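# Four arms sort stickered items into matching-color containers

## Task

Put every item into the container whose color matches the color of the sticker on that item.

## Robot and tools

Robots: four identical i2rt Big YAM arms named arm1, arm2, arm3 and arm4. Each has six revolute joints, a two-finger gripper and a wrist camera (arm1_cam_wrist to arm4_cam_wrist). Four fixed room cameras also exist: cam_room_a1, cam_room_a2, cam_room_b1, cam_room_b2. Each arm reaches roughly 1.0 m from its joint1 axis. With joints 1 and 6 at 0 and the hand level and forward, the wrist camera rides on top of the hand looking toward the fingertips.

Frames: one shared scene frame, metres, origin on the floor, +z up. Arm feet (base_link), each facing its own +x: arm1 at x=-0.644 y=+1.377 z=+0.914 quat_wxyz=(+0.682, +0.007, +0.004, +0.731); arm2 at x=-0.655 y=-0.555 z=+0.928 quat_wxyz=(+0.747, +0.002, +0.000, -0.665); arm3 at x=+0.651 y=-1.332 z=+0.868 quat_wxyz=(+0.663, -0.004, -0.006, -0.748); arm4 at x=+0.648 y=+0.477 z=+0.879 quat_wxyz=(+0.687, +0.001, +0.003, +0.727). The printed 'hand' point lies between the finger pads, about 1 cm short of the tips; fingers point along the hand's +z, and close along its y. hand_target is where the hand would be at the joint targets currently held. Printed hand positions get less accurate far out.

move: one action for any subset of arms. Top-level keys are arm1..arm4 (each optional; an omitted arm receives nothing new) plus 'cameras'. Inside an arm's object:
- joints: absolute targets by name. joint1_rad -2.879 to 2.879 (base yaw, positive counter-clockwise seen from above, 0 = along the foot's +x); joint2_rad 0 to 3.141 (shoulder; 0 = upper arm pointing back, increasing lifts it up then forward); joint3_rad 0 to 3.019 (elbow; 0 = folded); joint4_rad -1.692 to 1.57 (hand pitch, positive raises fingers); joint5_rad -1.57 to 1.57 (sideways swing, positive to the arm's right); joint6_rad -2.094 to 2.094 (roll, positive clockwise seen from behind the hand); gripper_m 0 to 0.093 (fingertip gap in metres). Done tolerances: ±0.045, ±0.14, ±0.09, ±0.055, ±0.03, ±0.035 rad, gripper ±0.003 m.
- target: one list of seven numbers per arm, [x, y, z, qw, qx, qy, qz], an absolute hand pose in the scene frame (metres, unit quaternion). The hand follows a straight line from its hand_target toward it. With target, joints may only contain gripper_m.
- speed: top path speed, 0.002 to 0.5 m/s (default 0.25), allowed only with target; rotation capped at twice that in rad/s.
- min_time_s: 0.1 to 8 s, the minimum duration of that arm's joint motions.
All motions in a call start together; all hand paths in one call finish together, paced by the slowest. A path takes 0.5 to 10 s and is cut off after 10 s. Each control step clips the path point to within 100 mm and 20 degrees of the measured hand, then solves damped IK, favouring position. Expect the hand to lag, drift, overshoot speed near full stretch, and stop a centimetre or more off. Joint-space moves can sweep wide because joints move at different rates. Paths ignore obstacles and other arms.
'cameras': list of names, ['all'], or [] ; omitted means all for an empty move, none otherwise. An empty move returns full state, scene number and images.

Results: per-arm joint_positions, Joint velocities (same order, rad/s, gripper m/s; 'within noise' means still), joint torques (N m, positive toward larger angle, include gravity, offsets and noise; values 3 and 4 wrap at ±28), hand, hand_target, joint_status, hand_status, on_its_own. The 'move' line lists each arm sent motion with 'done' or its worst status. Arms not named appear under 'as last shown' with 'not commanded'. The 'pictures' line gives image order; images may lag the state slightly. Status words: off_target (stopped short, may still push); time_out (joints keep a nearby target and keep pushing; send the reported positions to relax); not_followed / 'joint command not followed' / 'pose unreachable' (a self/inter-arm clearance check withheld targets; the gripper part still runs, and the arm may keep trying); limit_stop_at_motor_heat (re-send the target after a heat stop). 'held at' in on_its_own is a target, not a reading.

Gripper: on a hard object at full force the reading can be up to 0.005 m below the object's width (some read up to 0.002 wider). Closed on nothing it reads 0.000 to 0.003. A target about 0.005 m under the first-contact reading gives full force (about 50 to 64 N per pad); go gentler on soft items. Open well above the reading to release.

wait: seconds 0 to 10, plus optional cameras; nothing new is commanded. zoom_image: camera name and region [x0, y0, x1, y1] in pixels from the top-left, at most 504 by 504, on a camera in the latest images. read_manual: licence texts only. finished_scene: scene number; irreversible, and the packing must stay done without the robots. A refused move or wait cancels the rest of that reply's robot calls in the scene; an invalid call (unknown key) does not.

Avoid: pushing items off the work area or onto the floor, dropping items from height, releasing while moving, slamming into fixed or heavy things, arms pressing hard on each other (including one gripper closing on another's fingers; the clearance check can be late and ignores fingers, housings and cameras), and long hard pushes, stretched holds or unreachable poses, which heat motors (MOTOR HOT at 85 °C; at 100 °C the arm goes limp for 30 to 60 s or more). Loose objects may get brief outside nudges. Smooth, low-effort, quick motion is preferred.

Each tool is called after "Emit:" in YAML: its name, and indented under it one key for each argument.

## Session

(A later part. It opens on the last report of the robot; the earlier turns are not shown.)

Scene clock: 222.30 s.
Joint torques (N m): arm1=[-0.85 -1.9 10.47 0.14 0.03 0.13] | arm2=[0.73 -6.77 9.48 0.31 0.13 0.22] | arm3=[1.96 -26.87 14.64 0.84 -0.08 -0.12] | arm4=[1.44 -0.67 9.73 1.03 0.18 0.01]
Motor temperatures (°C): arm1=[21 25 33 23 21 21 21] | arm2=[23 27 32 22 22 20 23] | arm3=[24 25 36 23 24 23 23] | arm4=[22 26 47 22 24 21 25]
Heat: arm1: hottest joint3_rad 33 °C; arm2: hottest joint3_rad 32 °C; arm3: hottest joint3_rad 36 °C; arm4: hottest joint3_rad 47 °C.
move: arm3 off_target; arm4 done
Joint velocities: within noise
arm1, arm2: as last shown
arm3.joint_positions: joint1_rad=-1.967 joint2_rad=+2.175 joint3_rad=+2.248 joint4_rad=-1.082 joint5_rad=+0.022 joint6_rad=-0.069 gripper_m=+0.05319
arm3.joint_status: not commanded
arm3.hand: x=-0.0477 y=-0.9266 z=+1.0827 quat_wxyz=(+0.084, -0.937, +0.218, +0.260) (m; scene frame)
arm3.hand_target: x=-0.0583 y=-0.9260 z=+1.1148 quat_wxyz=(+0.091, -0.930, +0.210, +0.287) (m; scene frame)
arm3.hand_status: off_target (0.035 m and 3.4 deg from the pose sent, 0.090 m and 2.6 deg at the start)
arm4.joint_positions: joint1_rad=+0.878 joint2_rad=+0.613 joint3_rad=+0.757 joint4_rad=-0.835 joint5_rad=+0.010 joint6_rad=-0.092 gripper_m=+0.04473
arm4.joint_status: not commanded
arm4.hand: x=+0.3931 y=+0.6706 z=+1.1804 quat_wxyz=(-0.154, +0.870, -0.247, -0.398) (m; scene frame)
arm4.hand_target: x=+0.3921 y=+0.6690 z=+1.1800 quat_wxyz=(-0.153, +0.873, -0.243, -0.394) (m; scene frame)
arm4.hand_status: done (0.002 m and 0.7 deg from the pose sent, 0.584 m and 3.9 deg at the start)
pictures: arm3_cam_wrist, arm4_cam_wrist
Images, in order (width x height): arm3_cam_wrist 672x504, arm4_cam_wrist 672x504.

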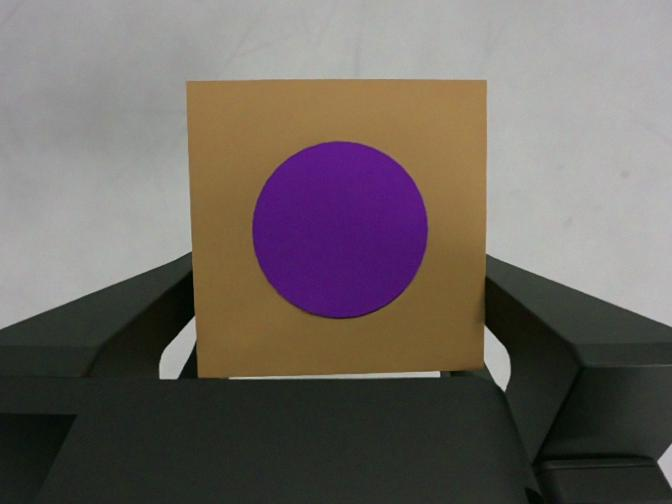

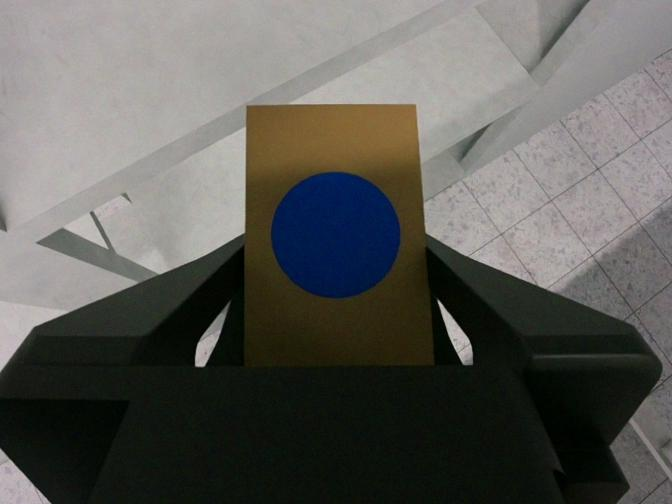

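Emit:
move:
  arm3: {"target":[0.375,-1.170,1.18,0.0909,-0.9312,0.2101,0.287],"speed":0.25}
  arm4: {"joints":{"joint1_rad":-1.888},"min_time_s":3.5}
  cameras: ["arm4_cam_wrist"]

Emit:
move:
  arm3: {"joints":{"joint1_rad":1.781},"min_time_s":4}
  arm4: {"target":[1.14,0.346,0.93,0.4162,0.0730,0.9045,-0.076],"speed":0.2}
  cameras: ["arm3_cam_wrist","arm4_cam_wrist","cam_room_a2"]

Scene clock: 250.47 s.
Joint torques (N m): arm1=[-1.08 -2.61 10.56 0.12 0.1 0.11] | arm2=[0.67 -6.83 9.47 0.31 0.13 0.22] | arm3=[2.14 -2.9 9.16 0.99 0.06 -0.08] | arm4=[0.21 -1.14 9.7 0.94 0.14 -0.01]
Motor temperatures (°C): arm1=[21 25 33 23 21 21 21] | arm2=[23 26 32 22 22 20 23] | arm3=[24 26 36 23 24 23 24] | arm4=[22 24 43 22 24 21 26]
Heat: arm1: hottest joint3_rad 33 °C; arm2: hottest joint3_rad 32 °C; arm3: hottest joint3_rad 36 °C; arm4: hottest joint3_rad 43 °C.
move: arm3 done; arm4 done
Joint velocities: within noise
arm1, arm2: as last shown
arm3.joint_positions: joint1_rad=-1.967 joint2_rad=+0.769 joint3_rad=+0.971 joint4_rad=-1.141 joint5_rad=+0.022 joint6_rad=-0.069 gripper_m=+0.05319
arm3.joint_status: not commanded
arm3.hand: x=+0.3766 y=-1.1666 z=+1.1841 quat_wxyz=(+0.093, -0.927, +0.216, +0.292) (m; scene frame)
arm3.hand_target: x=+0.3751 y=-1.1700 z=+1.1801 quat_wxyz=(+0.091, -0.930, +0.210, +0.287) (m; scene frame)
arm3.hand_status: done (0.006 m and 1.1 deg from the pose sent, 0.497 m and 3.3 deg at the start)
arm4.joint_positions: joint1_rad=-1.888 joint2_rad=+0.613 joint3_rad=+0.757 joint4_rad=-0.835 joint5_rad=+0.012 joint6_rad=-0.092 gripper_m=+0.04474
arm4.joint_status: all done
arm4.hand: x=+0.9581 y=+0.3934 z=+1.1787 quat_wxyz=(-0.416, -0.078, -0.902, +0.082) (m; scene frame)
arm4.hand_target: x=+0.9579 y=+0.3930 z=+1.1783 quat_wxyz=(-0.412, -0.077, -0.904, +0.083) (m; scene frame)
arm4.hand_status: not commanded
pictures: arm4_cam_wrist
Images, in order (width x height): arm4_cam_wrist 672x504.

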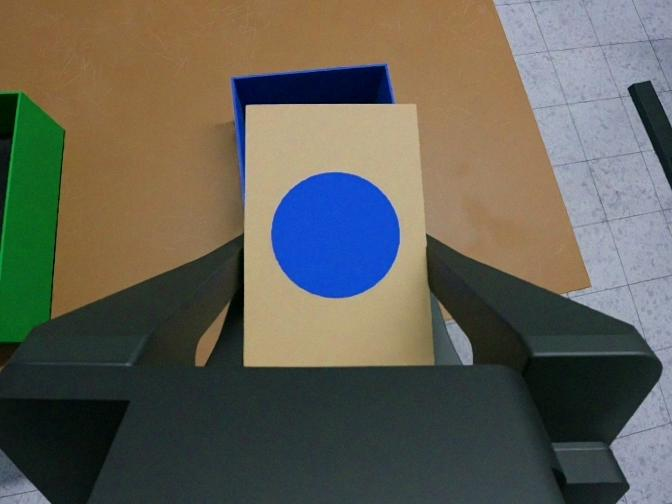

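Scene clock: 254.80 s.
Joint torques (N m): arm1=[-0.85 -2.26 10.44 0.08 0.04 0.09] | arm2=[0.67 -6.71 9.48 0.28 0.13 0.22] | arm3=[1.85 -2.55 9.07 1.06 0.09 -0.07] | arm4=[0.44 -11.46 8.8 1.84 -0.04 0.01]
Motor temperatures (°C): arm1=[21 25 33 23 21 21 21] | arm2=[23 26 31 22 22 20 23] | arm3=[24 26 36 23 24 23 24] | arm4=[22 24 42 22 24 21 26]
Heat: arm1: hottest joint3_rad 33 °C; arm2: hottest joint3_rad 31 °C; arm3: hottest joint3_rad 36 °C; arm4: hottest joint3_rad 42 °C.
move: arm3 done; arm4 off_target
Joint velocities: within noise
arm1, arm2: as last shown
arm3.joint_positions: joint1_rad=+1.771 joint2_rad=+0.769 joint3_rad=+0.971 joint4_rad=-1.141 joint5_rad=+0.022 joint6_rad=-0.069 gripper_m=+0.05321
arm3.joint_status: all done
arm3.hand: x=+0.9675 y=-1.3062 z=+1.1867 quat_wxyz=(-0.311, +0.070, -0.948, +0.015) (m; scene frame)
arm3.hand_target: x=+0.9669 y=-1.3035 z=+1.1826 quat_wxyz=(-0.305, +0.075, -0.949, +0.015) (m; scene frame)
arm3.hand_status: not commanded
arm4.joint_positions: joint1_rad=-1.888 joint2_rad=+1.541 joint3_rad=+0.605 joint4_rad=+0.183 joint5_rad=+0.001 joint6_rad=-0.092 gripper_m=+0.04474
arm4.joint_status: not commanded
arm4.hand: x=+1.1176 y=+0.3517 z=+0.9114 quat_wxyz=(-0.390, -0.077, -0.915, +0.072) (m; scene frame)
arm4.hand_target: x=+1.1387 y=+0.3463 z=+0.9307 quat_wxyz=(-0.416, -0.073, -0.903, +0.076) (m; scene frame)
arm4.hand_status: off_target (0.030 m and 3.3 deg from the pose sent, 0.312 m and 0.9 deg at the start)
pictures: arm3_cam_wrist, arm4_cam_wrist, cam_room_a2
Images, in order (width x height): arm3_cam_wrist 672x504, arm4_cam_wrist 672x504, cam_room_a2 672x504.

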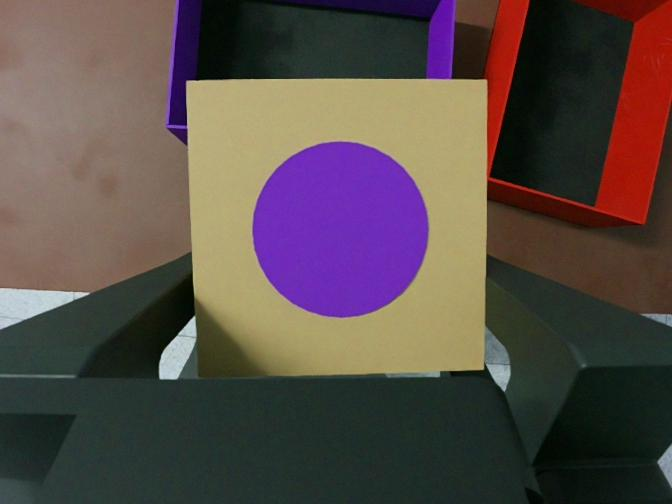

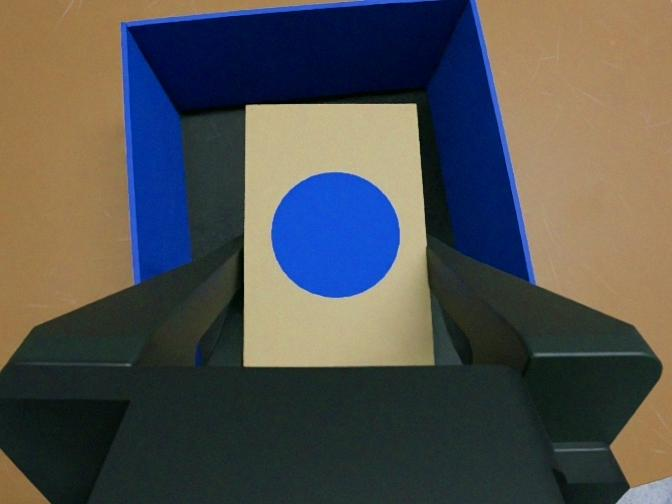

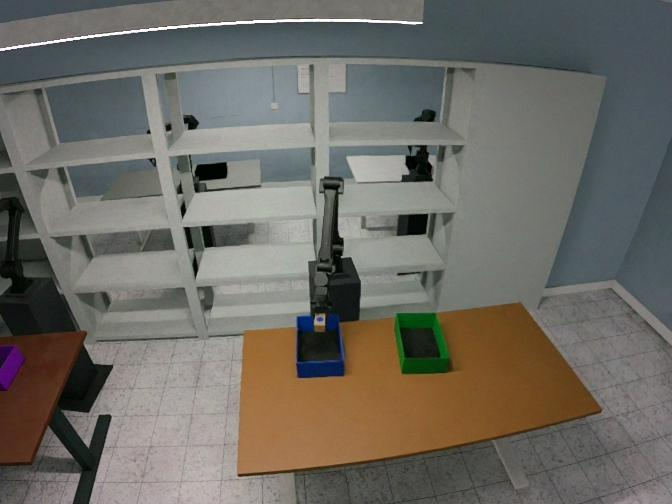

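Emit:
move:
  arm3: {"target":[1.185,-1.286,0.92,0.2841,-0.0728,0.9565,0.004],"speed":0.2}
  arm4: {"target":[1.168,0.338,0.82,0.4162,0.0730,0.9045,-0.076],"speed":0.12}
  cameras: ["arm3_cam_wrist","arm4_cam_wrist","cam_room_a2","cam_room_a1"]

Emit:
zoom_image:
  camera: "cam_room_a2"
  region: [250, 250, 400, 390]

Emit:
zoom_image:
  camera: "cam_room_a1"
  region: [150, 250, 330, 400]

Scene clock: 263.80 s.
Joint torques (N m): arm1=[-1.03 -2.9 10.5 0.13 0.07 0.12] | arm2=[0.67 -6.83 9.47 0.32 0.14 0.22] | arm3=[0.97 -14.62 10.97 1.65 -0.08 0.01] | arm4=[0.26 -13.63 5.75 2 -0.08 0.01]
Motor temperatures (°C): arm1=[21 24 33 23 21 21 21] | arm2=[23 26 31 22 22 20 23] | arm3=[24 26 36 23 24 23 24] | arm4=[22 24 40 22 24 21 26]
Heat: arm1: hottest joint3_rad 33 °C; arm2: hottest joint3_rad 31 °C; arm3: hottest joint3_rad 36 °C; arm4: hottest joint3_rad 40 °C.
move: arm3 off_target; arm4 off_target
Joint velocities: within noise
arm1.joint_positions: joint1_rad=-2.205 joint2_rad=+1.023 joint3_rad=+1.023 joint4_rad=-1.541 joint5_rad=-0.006 joint6_rad=+0.028 gripper_m=+0.07993
arm1.joint_status: not commanded
arm1.hand: x=-0.4099 y=+1.2315 z=+1.1515 quat_wxyz=(-0.008, -0.292, -0.956, +0.002) (m; scene frame)
arm1.hand_target: x=-0.4100 y=+1.2349 z=+1.1501 quat_wxyz=(+0.000, -0.291, -0.957, +0.000) (m; scene frame)
arm1.hand_status: not commanded
arm2: as last shown
arm3.joint_positions: joint1_rad=+1.771 joint2_rad=+1.618 joint3_rad=+0.871 joint4_rad=-0.317 joint5_rad=-0.015 joint6_rad=-0.069 gripper_m=+0.05321
arm3.joint_status: not commanded
arm3.hand: x=+1.1575 y=-1.2885 z=+0.8967 quat_wxyz=(-0.251, +0.076, -0.965, -0.002) (m; scene frame)
arm3.hand_target: x=+1.1833 y=-1.2863 z=+0.9209 quat_wxyz=(-0.284, +0.073, -0.956, -0.004) (m; scene frame)
arm3.hand_status: off_target (0.036 m and 3.9 deg from the pose sent, 0.345 m and 3.9 deg at the start)
arm4.joint_positions: joint1_rad=-1.888 joint2_rad=+1.914 joint3_rad=+0.674 joint4_rad=+0.509 joint5_rad=+0.001 joint6_rad=-0.092 gripper_m=+0.04474
arm4.joint_status: not commanded
arm4.hand: x=+1.1520 y=+0.3421 z=+0.8147 quat_wxyz=(-0.399, -0.076, -0.911, +0.074) (m; scene frame)
arm4.hand_target: x=+1.1674 y=+0.3381 z=+0.8204 quat_wxyz=(-0.416, -0.073, -0.903, +0.076) (m; scene frame)
arm4.hand_status: off_target (0.017 m and 2.1 deg from the pose sent, 0.105 m and 3.3 deg at the start)
pictures: arm3_cam_wrist, arm4_cam_wrist, cam_room_a1, cam_room_a2
Images, in order (width x height): arm3_cam_wrist 672x504, arm4_cam_wrist 672x504, cam_room_a1 672x504, cam_room_a2 672x504.

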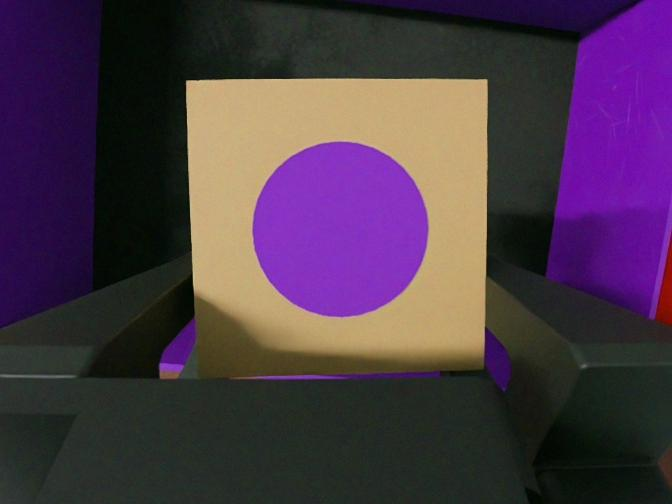

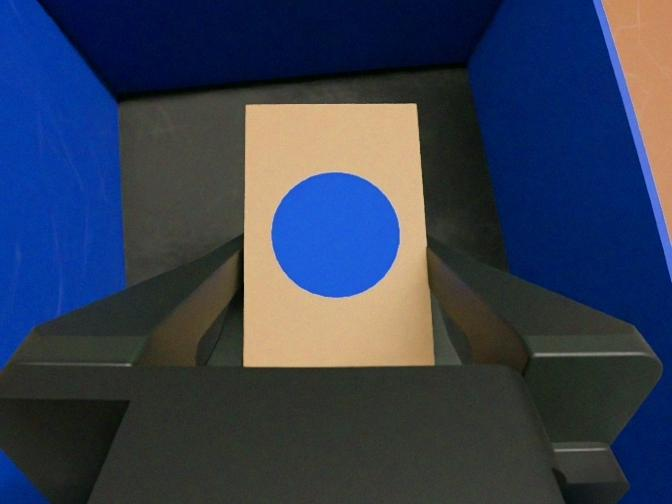

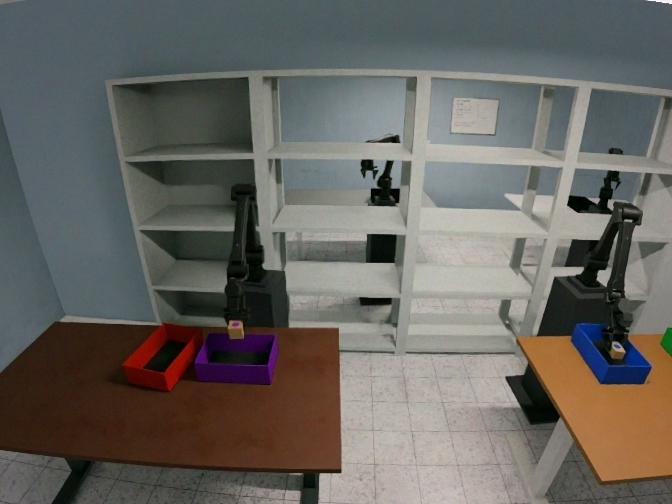

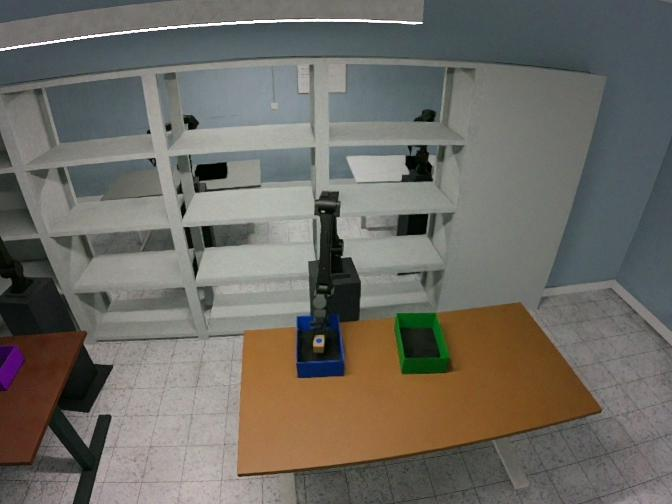

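Scaled by 3.360.

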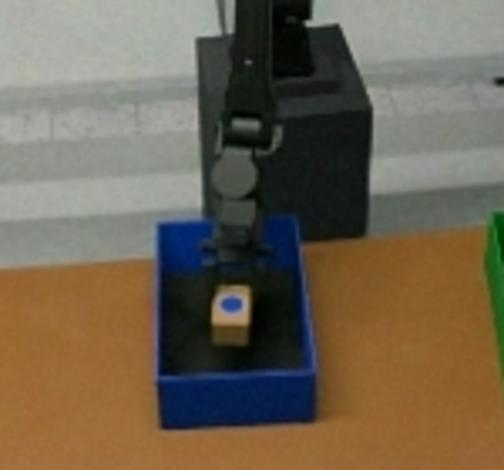

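Scaled by 2.800.

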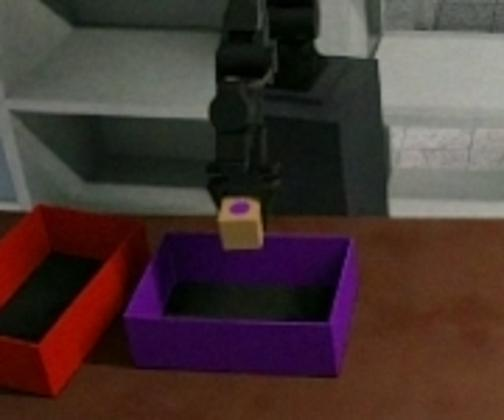

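Emit:
move:
  arm3: {"target":[1.192,-1.286,0.81,0.2841,-0.0728,0.9565,0.004],"speed":0.12}
  arm4: {"target":[1.165,0.338,0.765,0.4162,0.0730,0.9045,-0.076],"speed":0.06}
  cameras: ["arm3_cam_wrist","arm4_cam_wrist","cam_room_a2","cam_room_a1"]

Emit:
zoom_image:
  camera: "cam_room_a2"
  region: [250, 250, 400, 390]

Emit:
zoom_image:
  camera: "cam_room_a1"
  region: [150, 250, 330, 400]

Scene clock: 271.47 s.
Joint torques (N m): arm1=[-0.44 -2.78 10.63 0.06 0.05 0.12] | arm2=[0.79 -6.77 9.46 0.28 0.14 0.22] | arm3=[1.32 -16.38 6.06 1.78 -0.03 0.02] | arm4=[0.62 -14.1 4.14 2.02 -0.03 0]
Motor temperatures (°C): arm1=[21 24 33 23 21 21 21] | arm2=[23 26 31 22 22 20 23] | arm3=[24 26 35 23 24 23 24] | arm4=[22 24 39 22 24 21 26]
Heat: arm1: hottest joint3_rad 33 °C; arm2: hottest joint3_rad 31 °C; arm3: hottest joint3_rad 35 °C; arm4: hottest joint3_rad 39 °C.
move: arm3 done; arm4 off_target
Joint velocities: within noise
arm1: as last shown
arm2.joint_positions: joint1_rad=+0.928 joint2_rad=+1.073 joint3_rad=+1.024 joint4_rad=-1.489 joint5_rad=+0.000 joint6_rad=-0.009 gripper_m=+0.07993
arm2.joint_status: not commanded
arm2.hand: x=-0.4046 y=-0.7022 z=+1.1573 quat_wxyz=(-0.016, -0.255, -0.967, +0.003) (m; scene frame)
arm2.hand_target: x=-0.4100 y=-0.6999 z=+1.1502 quat_wxyz=(+0.000, -0.263, -0.965, +0.000) (m; scene frame)
arm2.hand_status: not commanded
arm3.joint_positions: joint1_rad=+1.771 joint2_rad=+1.876 joint3_rad=+0.871 joint4_rad=-0.016 joint5_rad=-0.015 joint6_rad=-0.069 gripper_m=+0.05321
arm3.joint_status: not commanded
arm3.hand: x=+1.1841 y=-1.2876 z=+0.8049 quat_wxyz=(-0.272, +0.076, -0.959, -0.002) (m; scene frame)
arm3.hand_target: x=+1.1919 y=-1.2861 z=+0.8101 quat_wxyz=(-0.284, +0.073, -0.956, -0.004) (m; scene frame)
arm3.hand_status: done (0.010 m and 1.5 deg from the pose sent, 0.093 m and 3.9 deg at the start)
arm4.joint_positions: joint1_rad=-1.888 joint2_rad=+2.089 joint3_rad=+0.701 joint4_rad=+0.664 joint5_rad=+0.000 joint6_rad=-0.092 gripper_m=+0.04474
arm4.joint_status: not commanded
arm4.hand: x=+1.1534 y=+0.3416 z=+0.7634 quat_wxyz=(-0.403, -0.076, -0.909, +0.074) (m; scene frame)
arm4.hand_target: x=+1.1647 y=+0.3381 z=+0.7653 quat_wxyz=(-0.416, -0.073, -0.903, +0.076) (m; scene frame)
arm4.hand_status: off_target (0.012 m and 1.7 deg from the pose sent, 0.052 m and 2.1 deg at the start)
pictures: arm3_cam_wrist, arm4_cam_wrist, cam_room_a1, cam_room_a2
Images, in order (width x height): arm3_cam_wrist 672x504, arm4_cam_wrist 672x504, cam_room_a1 672x504, cam_room_a2 672x504.

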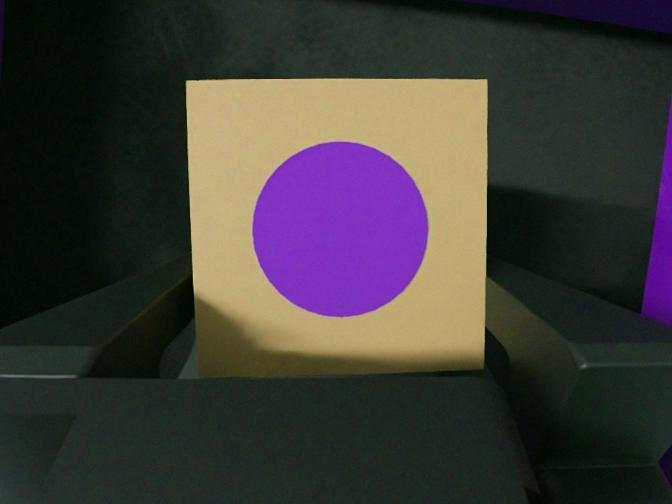

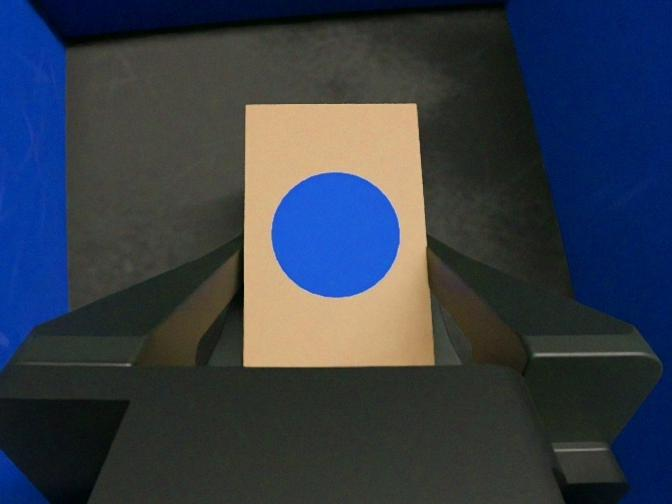

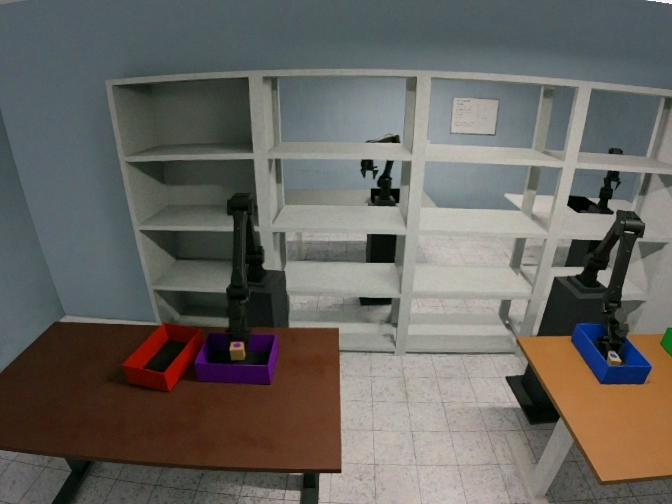

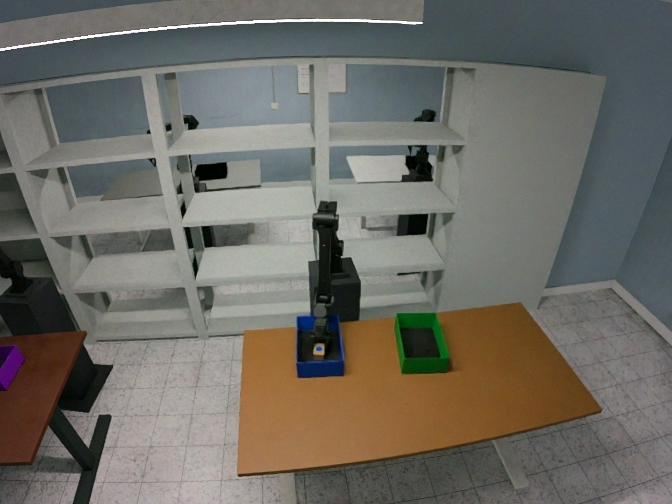

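Scaled by 3.360.

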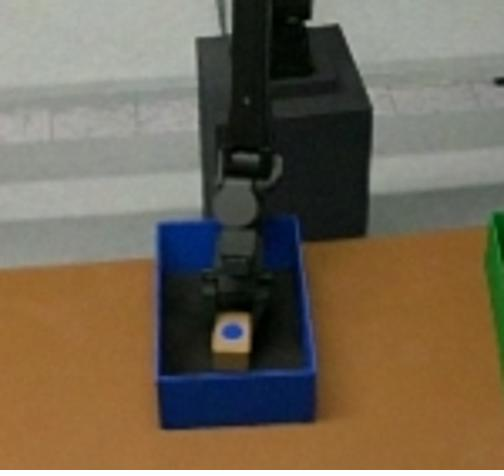

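Scaled by 2.800.

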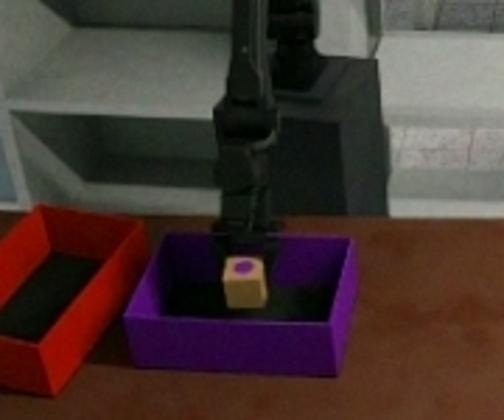

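Emit:
move:
  arm3: {"target":[1.190,-1.286,0.772,0.2841,-0.0728,0.9565,0.004],"speed":0.08}
  arm4: {"target":[1.163,0.338,0.750,0.4162,0.0730,0.9045,-0.076],"speed":0.04}
  cameras: ["cam_room_a2","cam_room_a1"]

Emit:
move:
  arm3: {"target":[1.190,-1.286,0.755,0.2841,-0.0728,0.9565,0.004],"speed":0.05}
  arm4: {"target":[1.163,0.338,0.740,0.4162,0.0730,0.9045,-0.076],"speed":0.03}
  cameras: ["cam_room_a2","cam_room_a1"]

Emit:
zoom_image:
  camera: "cam_room_a2"
  region: [250, 250, 400, 390]

Emit:
zoom_image:
  camera: "cam_room_a1"
  region: [150, 250, 330, 400]

Scene clock: 280.87 s.
Joint torques (N m): arm1=[-0.79 -2.61 10.61 0.03 0.07 0.14] | arm2=[0.73 -6.83 9.46 0.32 0.13 0.21] | arm3=[1.2 -16.44 4.89 1.8 0 0.03] | arm4=[0.21 -14.33 3.84 1.99 -0.04 0]
Motor temperatures (°C): arm1=[21 24 33 23 21 21 21] | arm2=[23 26 31 22 22 20 23] | arm3=[24 25 34 23 24 23 24] | arm4=[22 24 37 22 24 21 26]
Heat: arm1: hottest joint3_rad 33 °C; arm2: hottest joint3_rad 31 °C; arm3: hottest joint3_rad 34 °C; arm4: hottest joint3_rad 37 °C.
move: arm3 done; arm4 off_target
Joint velocities: within noise
arm1, arm2: as last shown
arm3.joint_positions: joint1_rad=+1.771 joint2_rad=+1.969 joint3_rad=+0.871 joint4_rad=+0.086 joint5_rad=-0.015 joint6_rad=-0.069 gripper_m=+0.05321
arm3.joint_status: not commanded
arm3.hand: x=+1.1861 y=-1.2879 z=+0.7705 quat_wxyz=(-0.276, +0.075, -0.958, -0.002) (m; scene frame)
arm3.hand_target: x=+1.1900 y=-1.2861 z=+0.7720 quat_wxyz=(-0.284, +0.073, -0.956, -0.004) (m; scene frame)
arm3.hand_status: done (0.005 m and 1.0 deg from the pose sent, 0.033 m and 1.5 deg at the start)
arm4.joint_positions: joint1_rad=-1.888 joint2_rad=+2.134 joint3_rad=+0.708 joint4_rad=+0.706 joint5_rad=-0.001 joint6_rad=-0.092 gripper_m=+0.04474
arm4.joint_status: not commanded
arm4.hand: x=+1.1527 y=+0.3419 z=+0.7501 quat_wxyz=(-0.404, -0.076, -0.908, +0.074) (m; scene frame)
arm4.hand_target: x=+1.1626 y=+0.3381 z=+0.7502 quat_wxyz=(-0.415, -0.073, -0.904, +0.076) (m; scene frame)
arm4.hand_status: off_target (0.011 m and 1.5 deg from the pose sent, 0.017 m and 1.7 deg at the start)
pictures: cam_room_a1, cam_room_a2
Images, in order (width x height): cam_room_a1 672x504, cam_room_a2 672x504.

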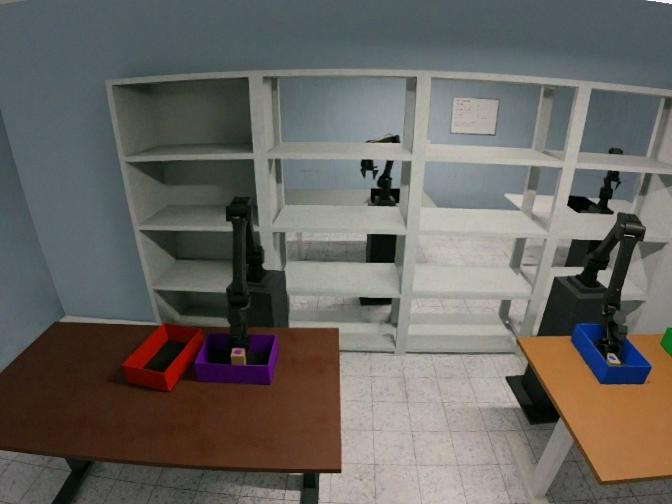

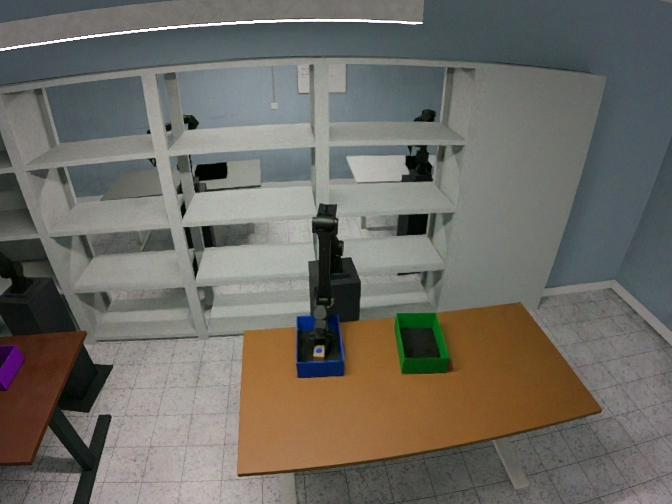

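Scene clock: 281.93 s.
Joint torques (N m): arm1=[-0.79 -2.9 10.39 0.1 0.04 0.11] | arm2=[0.73 -6.77 9.44 0.28 0.13 0.21] | arm3=[1.32 -16.32 4.88 1.81 0.02 0.02] | arm4=[0.79 -13.63 3.36 1.96 -0.03 -0.01]
Motor temperatures (°C): arm1=[21 24 33 23 21 21 21] | arm2=[23 26 31 22 22 20 23] | arm3=[24 25 34 23 24 23 24] | arm4=[22 24 37 22 24 21 26]
Heat: arm1: hottest joint3_rad 33 °C; arm2: hottest joint3_rad 31 °C; arm3: hottest joint3_rad 34 °C; arm4: hottest joint3_rad 37 °C.
move: arm3 done; arm4 done
Joint velocities: within noise
arm1, arm2: as last shown
arm3.joint_positions: joint1_rad=+1.771 joint2_rad=+2.010 joint3_rad=+0.871 joint4_rad=+0.128 joint5_rad=-0.015 joint6_rad=-0.068 gripper_m=+0.05321
arm3.joint_status: not commanded
arm3.hand: x=+1.1853 y=-1.2882 z=+0.7548 quat_wxyz=(-0.276, +0.075, -0.958, -0.002) (m; scene frame)
arm3.hand_target: x=+1.1900 y=-1.2861 z=+0.7551 quat_wxyz=(-0.284, +0.073, -0.956, -0.004) (m; scene frame)
arm3.hand_status: done (0.005 m and 0.9 deg from the pose sent, 0.016 m and 1.0 deg at the start)
arm4.joint_positions: joint1_rad=-1.888 joint2_rad=+2.159 joint3_rad=+0.721 joint4_rad=+0.732 joint5_rad=-0.002 joint6_rad=-0.092 gripper_m=+0.04474
arm4.joint_status: not commanded
arm4.hand: x=+1.1574 y=+0.3408 z=+0.7456 quat_wxyz=(-0.411, -0.075, -0.906, +0.074) (m; scene frame)
arm4.hand_target: x=+1.1626 y=+0.3381 z=+0.7400 quat_wxyz=(-0.415, -0.073, -0.904, +0.076) (m; scene frame)
arm4.hand_status: done (0.008 m and 0.7 deg from the pose sent, 0.015 m and 1.5 deg at the start)
pictures: cam_room_a1, cam_room_a2
Images, in order (width x height): cam_room_a1 672x504, cam_room_a2 672x504.

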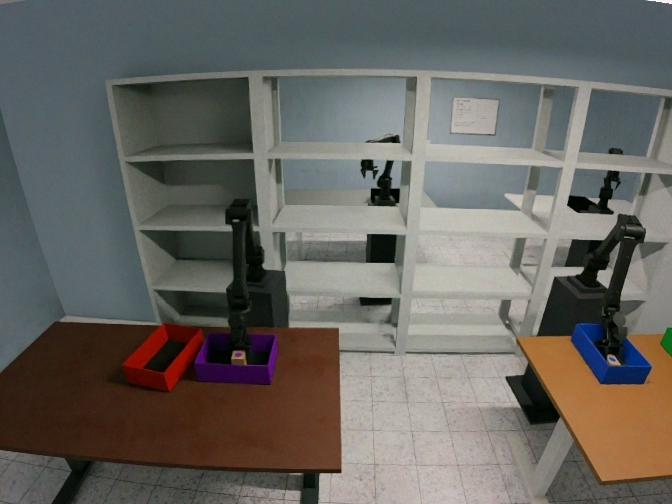

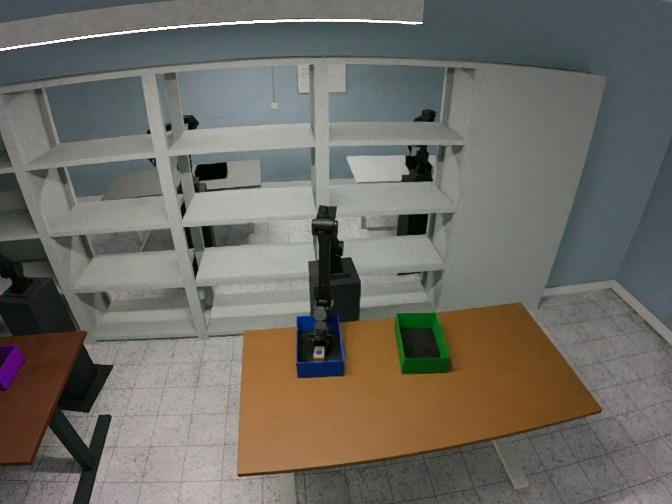

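Scaled by 3.360.

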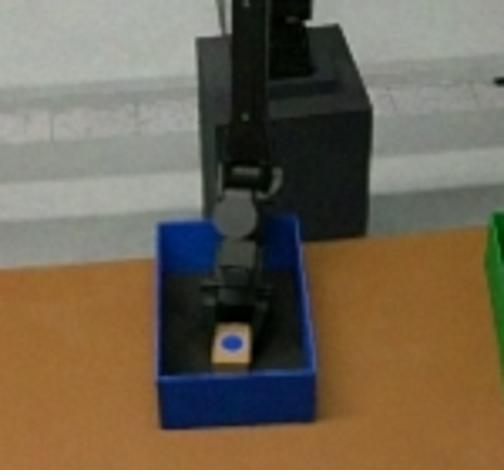

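Scaled by 2.800.

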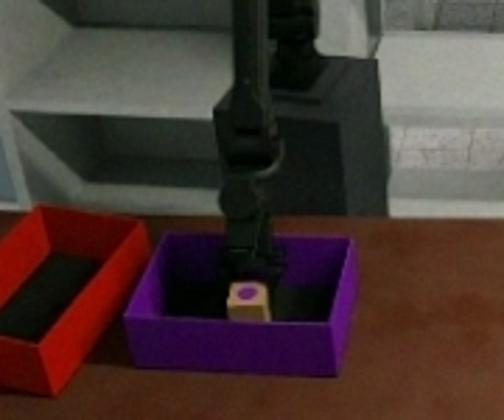

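Emit:
move:
  arm3: {"target":[1.190,-1.286,0.742,0.2841,-0.0728,0.9565,0.004],"speed":0.04}
  arm4: {"target":[1.163,0.338,0.733,0.4162,0.0730,0.9045,-0.076],"speed":0.03}
  cameras: ["cam_room_a2","cam_room_a1","arm3_cam_wrist","arm4_cam_wrist"]

Emit:
zoom_image:
  camera: "cam_room_a1"
  region: [190, 310, 290, 390]

Scene clock: 287.60 s.
Joint torques (N m): arm1=[-0.85 -2.73 10.51 0.13 0.07 0.11] | arm2=[0.85 -6.77 9.47 0.29 0.13 0.22] | arm3=[1.26 -15.97 5.04 1.77 0.04 0.02] | arm4=[0.62 -13.16 3.19 1.66 0 -0.04]
Motor temperatures (°C): arm1=[21 24 33 23 21 21 21] | arm2=[23 26 31 22 22 20 23] | arm3=[24 26 33 23 24 23 24] | arm4=[22 24 36 22 24 21 26]
Heat: arm1: hottest joint3_rad 33 °C; arm2: hottest joint3_rad 31 °C; arm3: hottest joint3_rad 33 °C; arm4: hottest joint3_rad 36 °C.
move: arm3 done; arm4 off_target
Joint velocities: within noise
arm1, arm2: as last shown
arm3.joint_positions: joint1_rad=+1.771 joint2_rad=+2.039 joint3_rad=+0.871 joint4_rad=+0.161 joint5_rad=-0.015 joint6_rad=-0.067 gripper_m=+0.05321
arm3.joint_status: not commanded
arm3.hand: x=+1.1851 y=-1.2883 z=+0.7445 quat_wxyz=(-0.278, +0.074, -0.958, -0.003) (m; scene frame)
arm3.hand_target: x=+1.1899 y=-1.2861 z=+0.7420 quat_wxyz=(-0.284, +0.073, -0.956, -0.004) (m; scene frame)
arm3.hand_status: done (0.006 m and 0.7 deg from the pose sent, 0.014 m and 1.0 deg at the start)
arm4.joint_positions: joint1_rad=-1.888 joint2_rad=+2.171 joint3_rad=+0.731 joint4_rad=+0.755 joint5_rad=-0.002 joint6_rad=-0.092 gripper_m=+0.04474
arm4.joint_status: not commanded
arm4.hand: x=+1.1629 y=+0.3394 z=+0.7461 quat_wxyz=(-0.420, -0.075, -0.901, +0.076) (m; scene frame)
arm4.hand_target: x=+1.1626 y=+0.3381 z=+0.7333 quat_wxyz=(-0.416, -0.073, -0.903, +0.076) (m; scene frame)
arm4.hand_status: off_target (0.013 m and 0.6 deg from the pose sent, 0.014 m and 0.7 deg at the start)
pictures: arm3_cam_wrist, arm4_cam_wrist, cam_room_a1, cam_room_a2
Images, in order (width x height): arm3_cam_wrist 672x504, arm4_cam_wrist 672x504, cam_room_a1 672x504, cam_room_a2 672x504.

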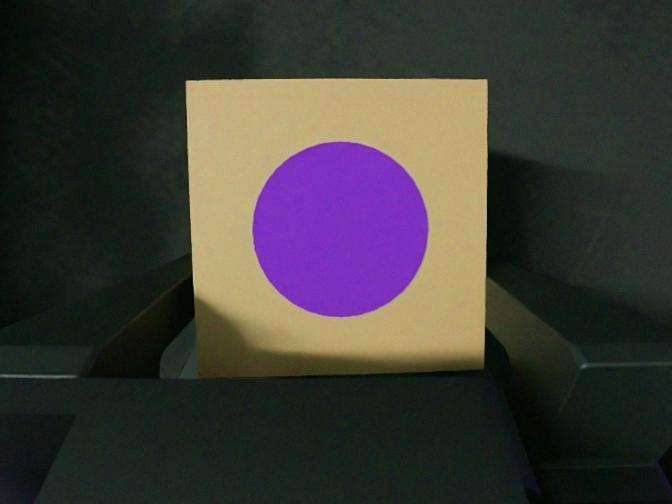

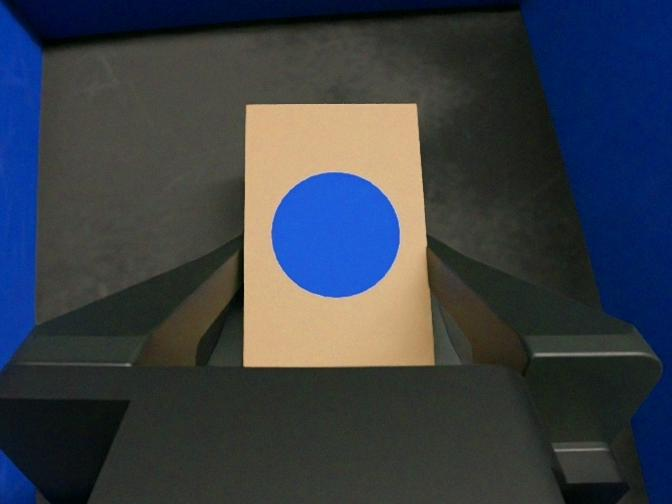

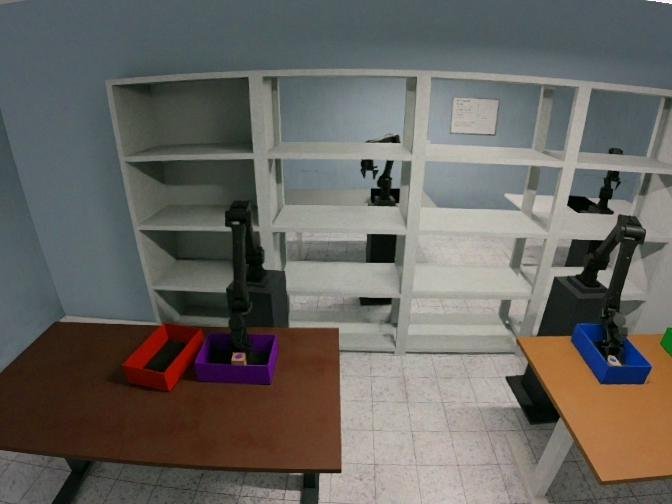

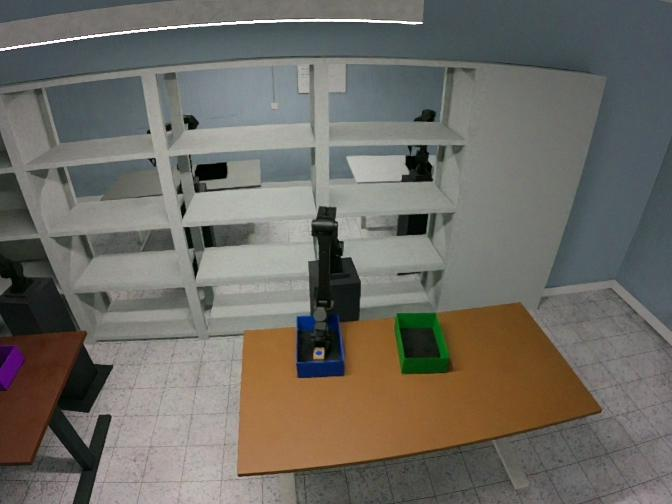

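Scaled by 5.040.

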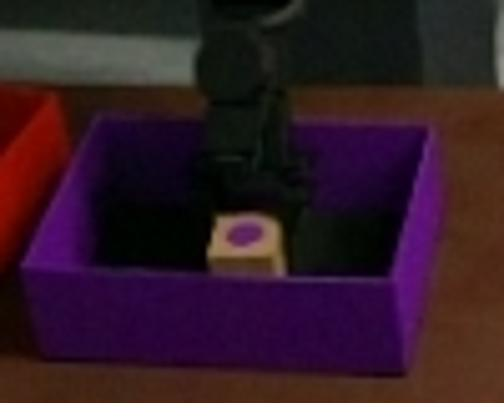

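Emit:
move:
  arm3: {"target":[1.190,-1.286,0.732,0.2841,-0.0728,0.9565,0.004],"speed":0.04}
  arm4: {"target":[1.163,0.338,0.746,0.4162,0.0730,0.9045,-0.076],"speed":0.03,"joints":{"gripper_m":0.075}}
  cameras: ["cam_room_a1","arm3_cam_wrist","arm4_cam_wrist"]

Emit:
zoom_image:
  camera: "cam_room_a1"
  region: [190, 310, 290, 390]

Scene clock: 292.37 s.
Joint torques (N m): arm1=[-0.56 -2.9 10.43 0.12 0.03 0.12] | arm2=[0.79 -6.71 9.46 0.29 0.13 0.22] | arm3=[1.38 -14.27 5.31 1.48 0.05 0.01] | arm4=[0.67 -16.73 2.47 0.88 0 0.01]
Motor temperatures (°C): arm1=[21 24 33 23 21 21 21] | arm2=[23 26 31 22 22 20 23] | arm3=[24 26 33 23 24 23 24] | arm4=[22 24 35 22 24 21 26]
Heat: arm1: hottest joint3_rad 33 °C; arm2: hottest joint3_rad 31 °C; arm3: hottest joint3_rad 33 °C; arm4: hottest joint3_rad 35 °C.
move: arm3 off_target; arm4 done
Joint velocities: within noise
arm1, arm2: as last shown
arm3.joint_positions: joint1_rad=+1.771 joint2_rad=+2.047 joint3_rad=+0.871 joint4_rad=+0.192 joint5_rad=-0.015 joint6_rad=-0.065 gripper_m=+0.05321
arm3.joint_status: not commanded
arm3.hand: x=+1.1894 y=-1.2880 z=+0.7443 quat_wxyz=(-0.289, +0.074, -0.954, -0.003) (m; scene frame)
arm3.hand_target: x=+1.1897 y=-1.2861 z=+0.7323 quat_wxyz=(-0.284, +0.073, -0.956, -0.004) (m; scene frame)
arm3.hand_status: off_target (0.012 m and 0.7 deg from the pose sent, 0.014 m and 0.7 deg at the start)
arm4.joint_positions: joint1_rad=-1.888 joint2_rad=+2.173 joint3_rad=+0.731 joint4_rad=+0.748 joint5_rad=-0.002 joint6_rad=-0.092 gripper_m=+0.07491
arm4.joint_status: all done
arm4.hand: x=+1.1612 y=+0.3399 z=+0.7435 quat_wxyz=(-0.416, -0.075, -0.903, +0.075) (m; scene frame)
arm4.hand_target: x=+1.1631 y=+0.3380 z=+0.7461 quat_wxyz=(-0.416, -0.073, -0.903, +0.076) (m; scene frame)
arm4.hand_status: done (0.004 m and 0.2 deg from the pose sent, 0.001 m and 0.6 deg at the start)
pictures: arm3_cam_wrist, arm4_cam_wrist, cam_room_a1
Images, in order (width x height): arm3_cam_wrist 672x504, arm4_cam_wrist 672x504, cam_room_a1 672x504.

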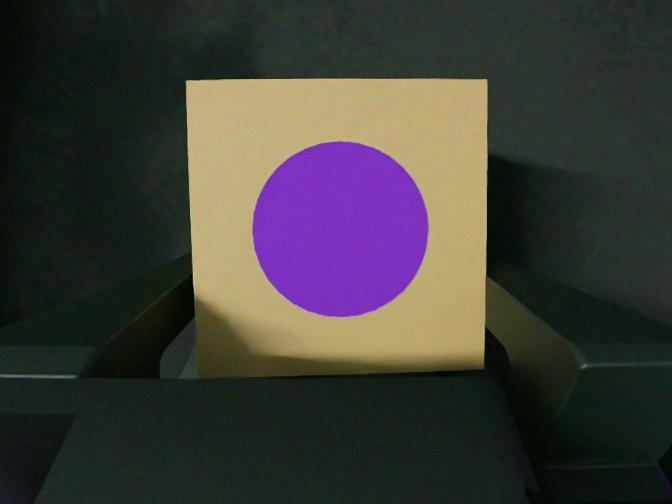

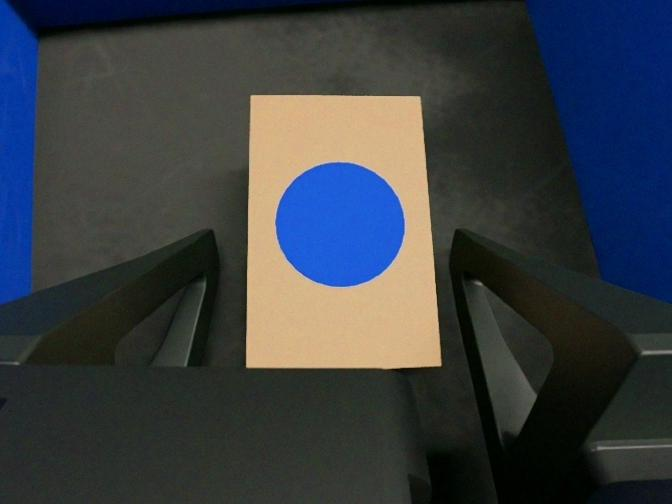

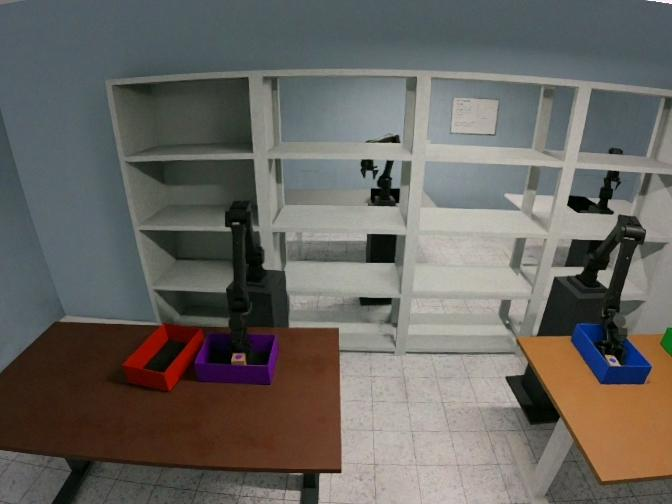

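Scaled by 5.040.

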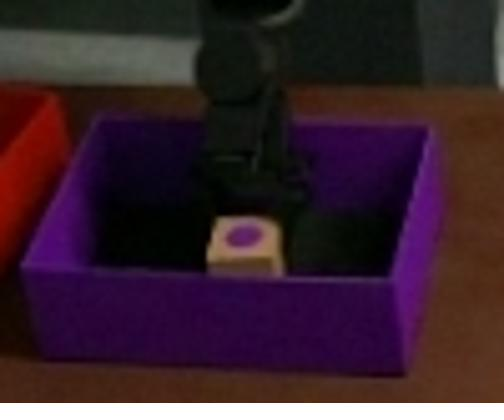

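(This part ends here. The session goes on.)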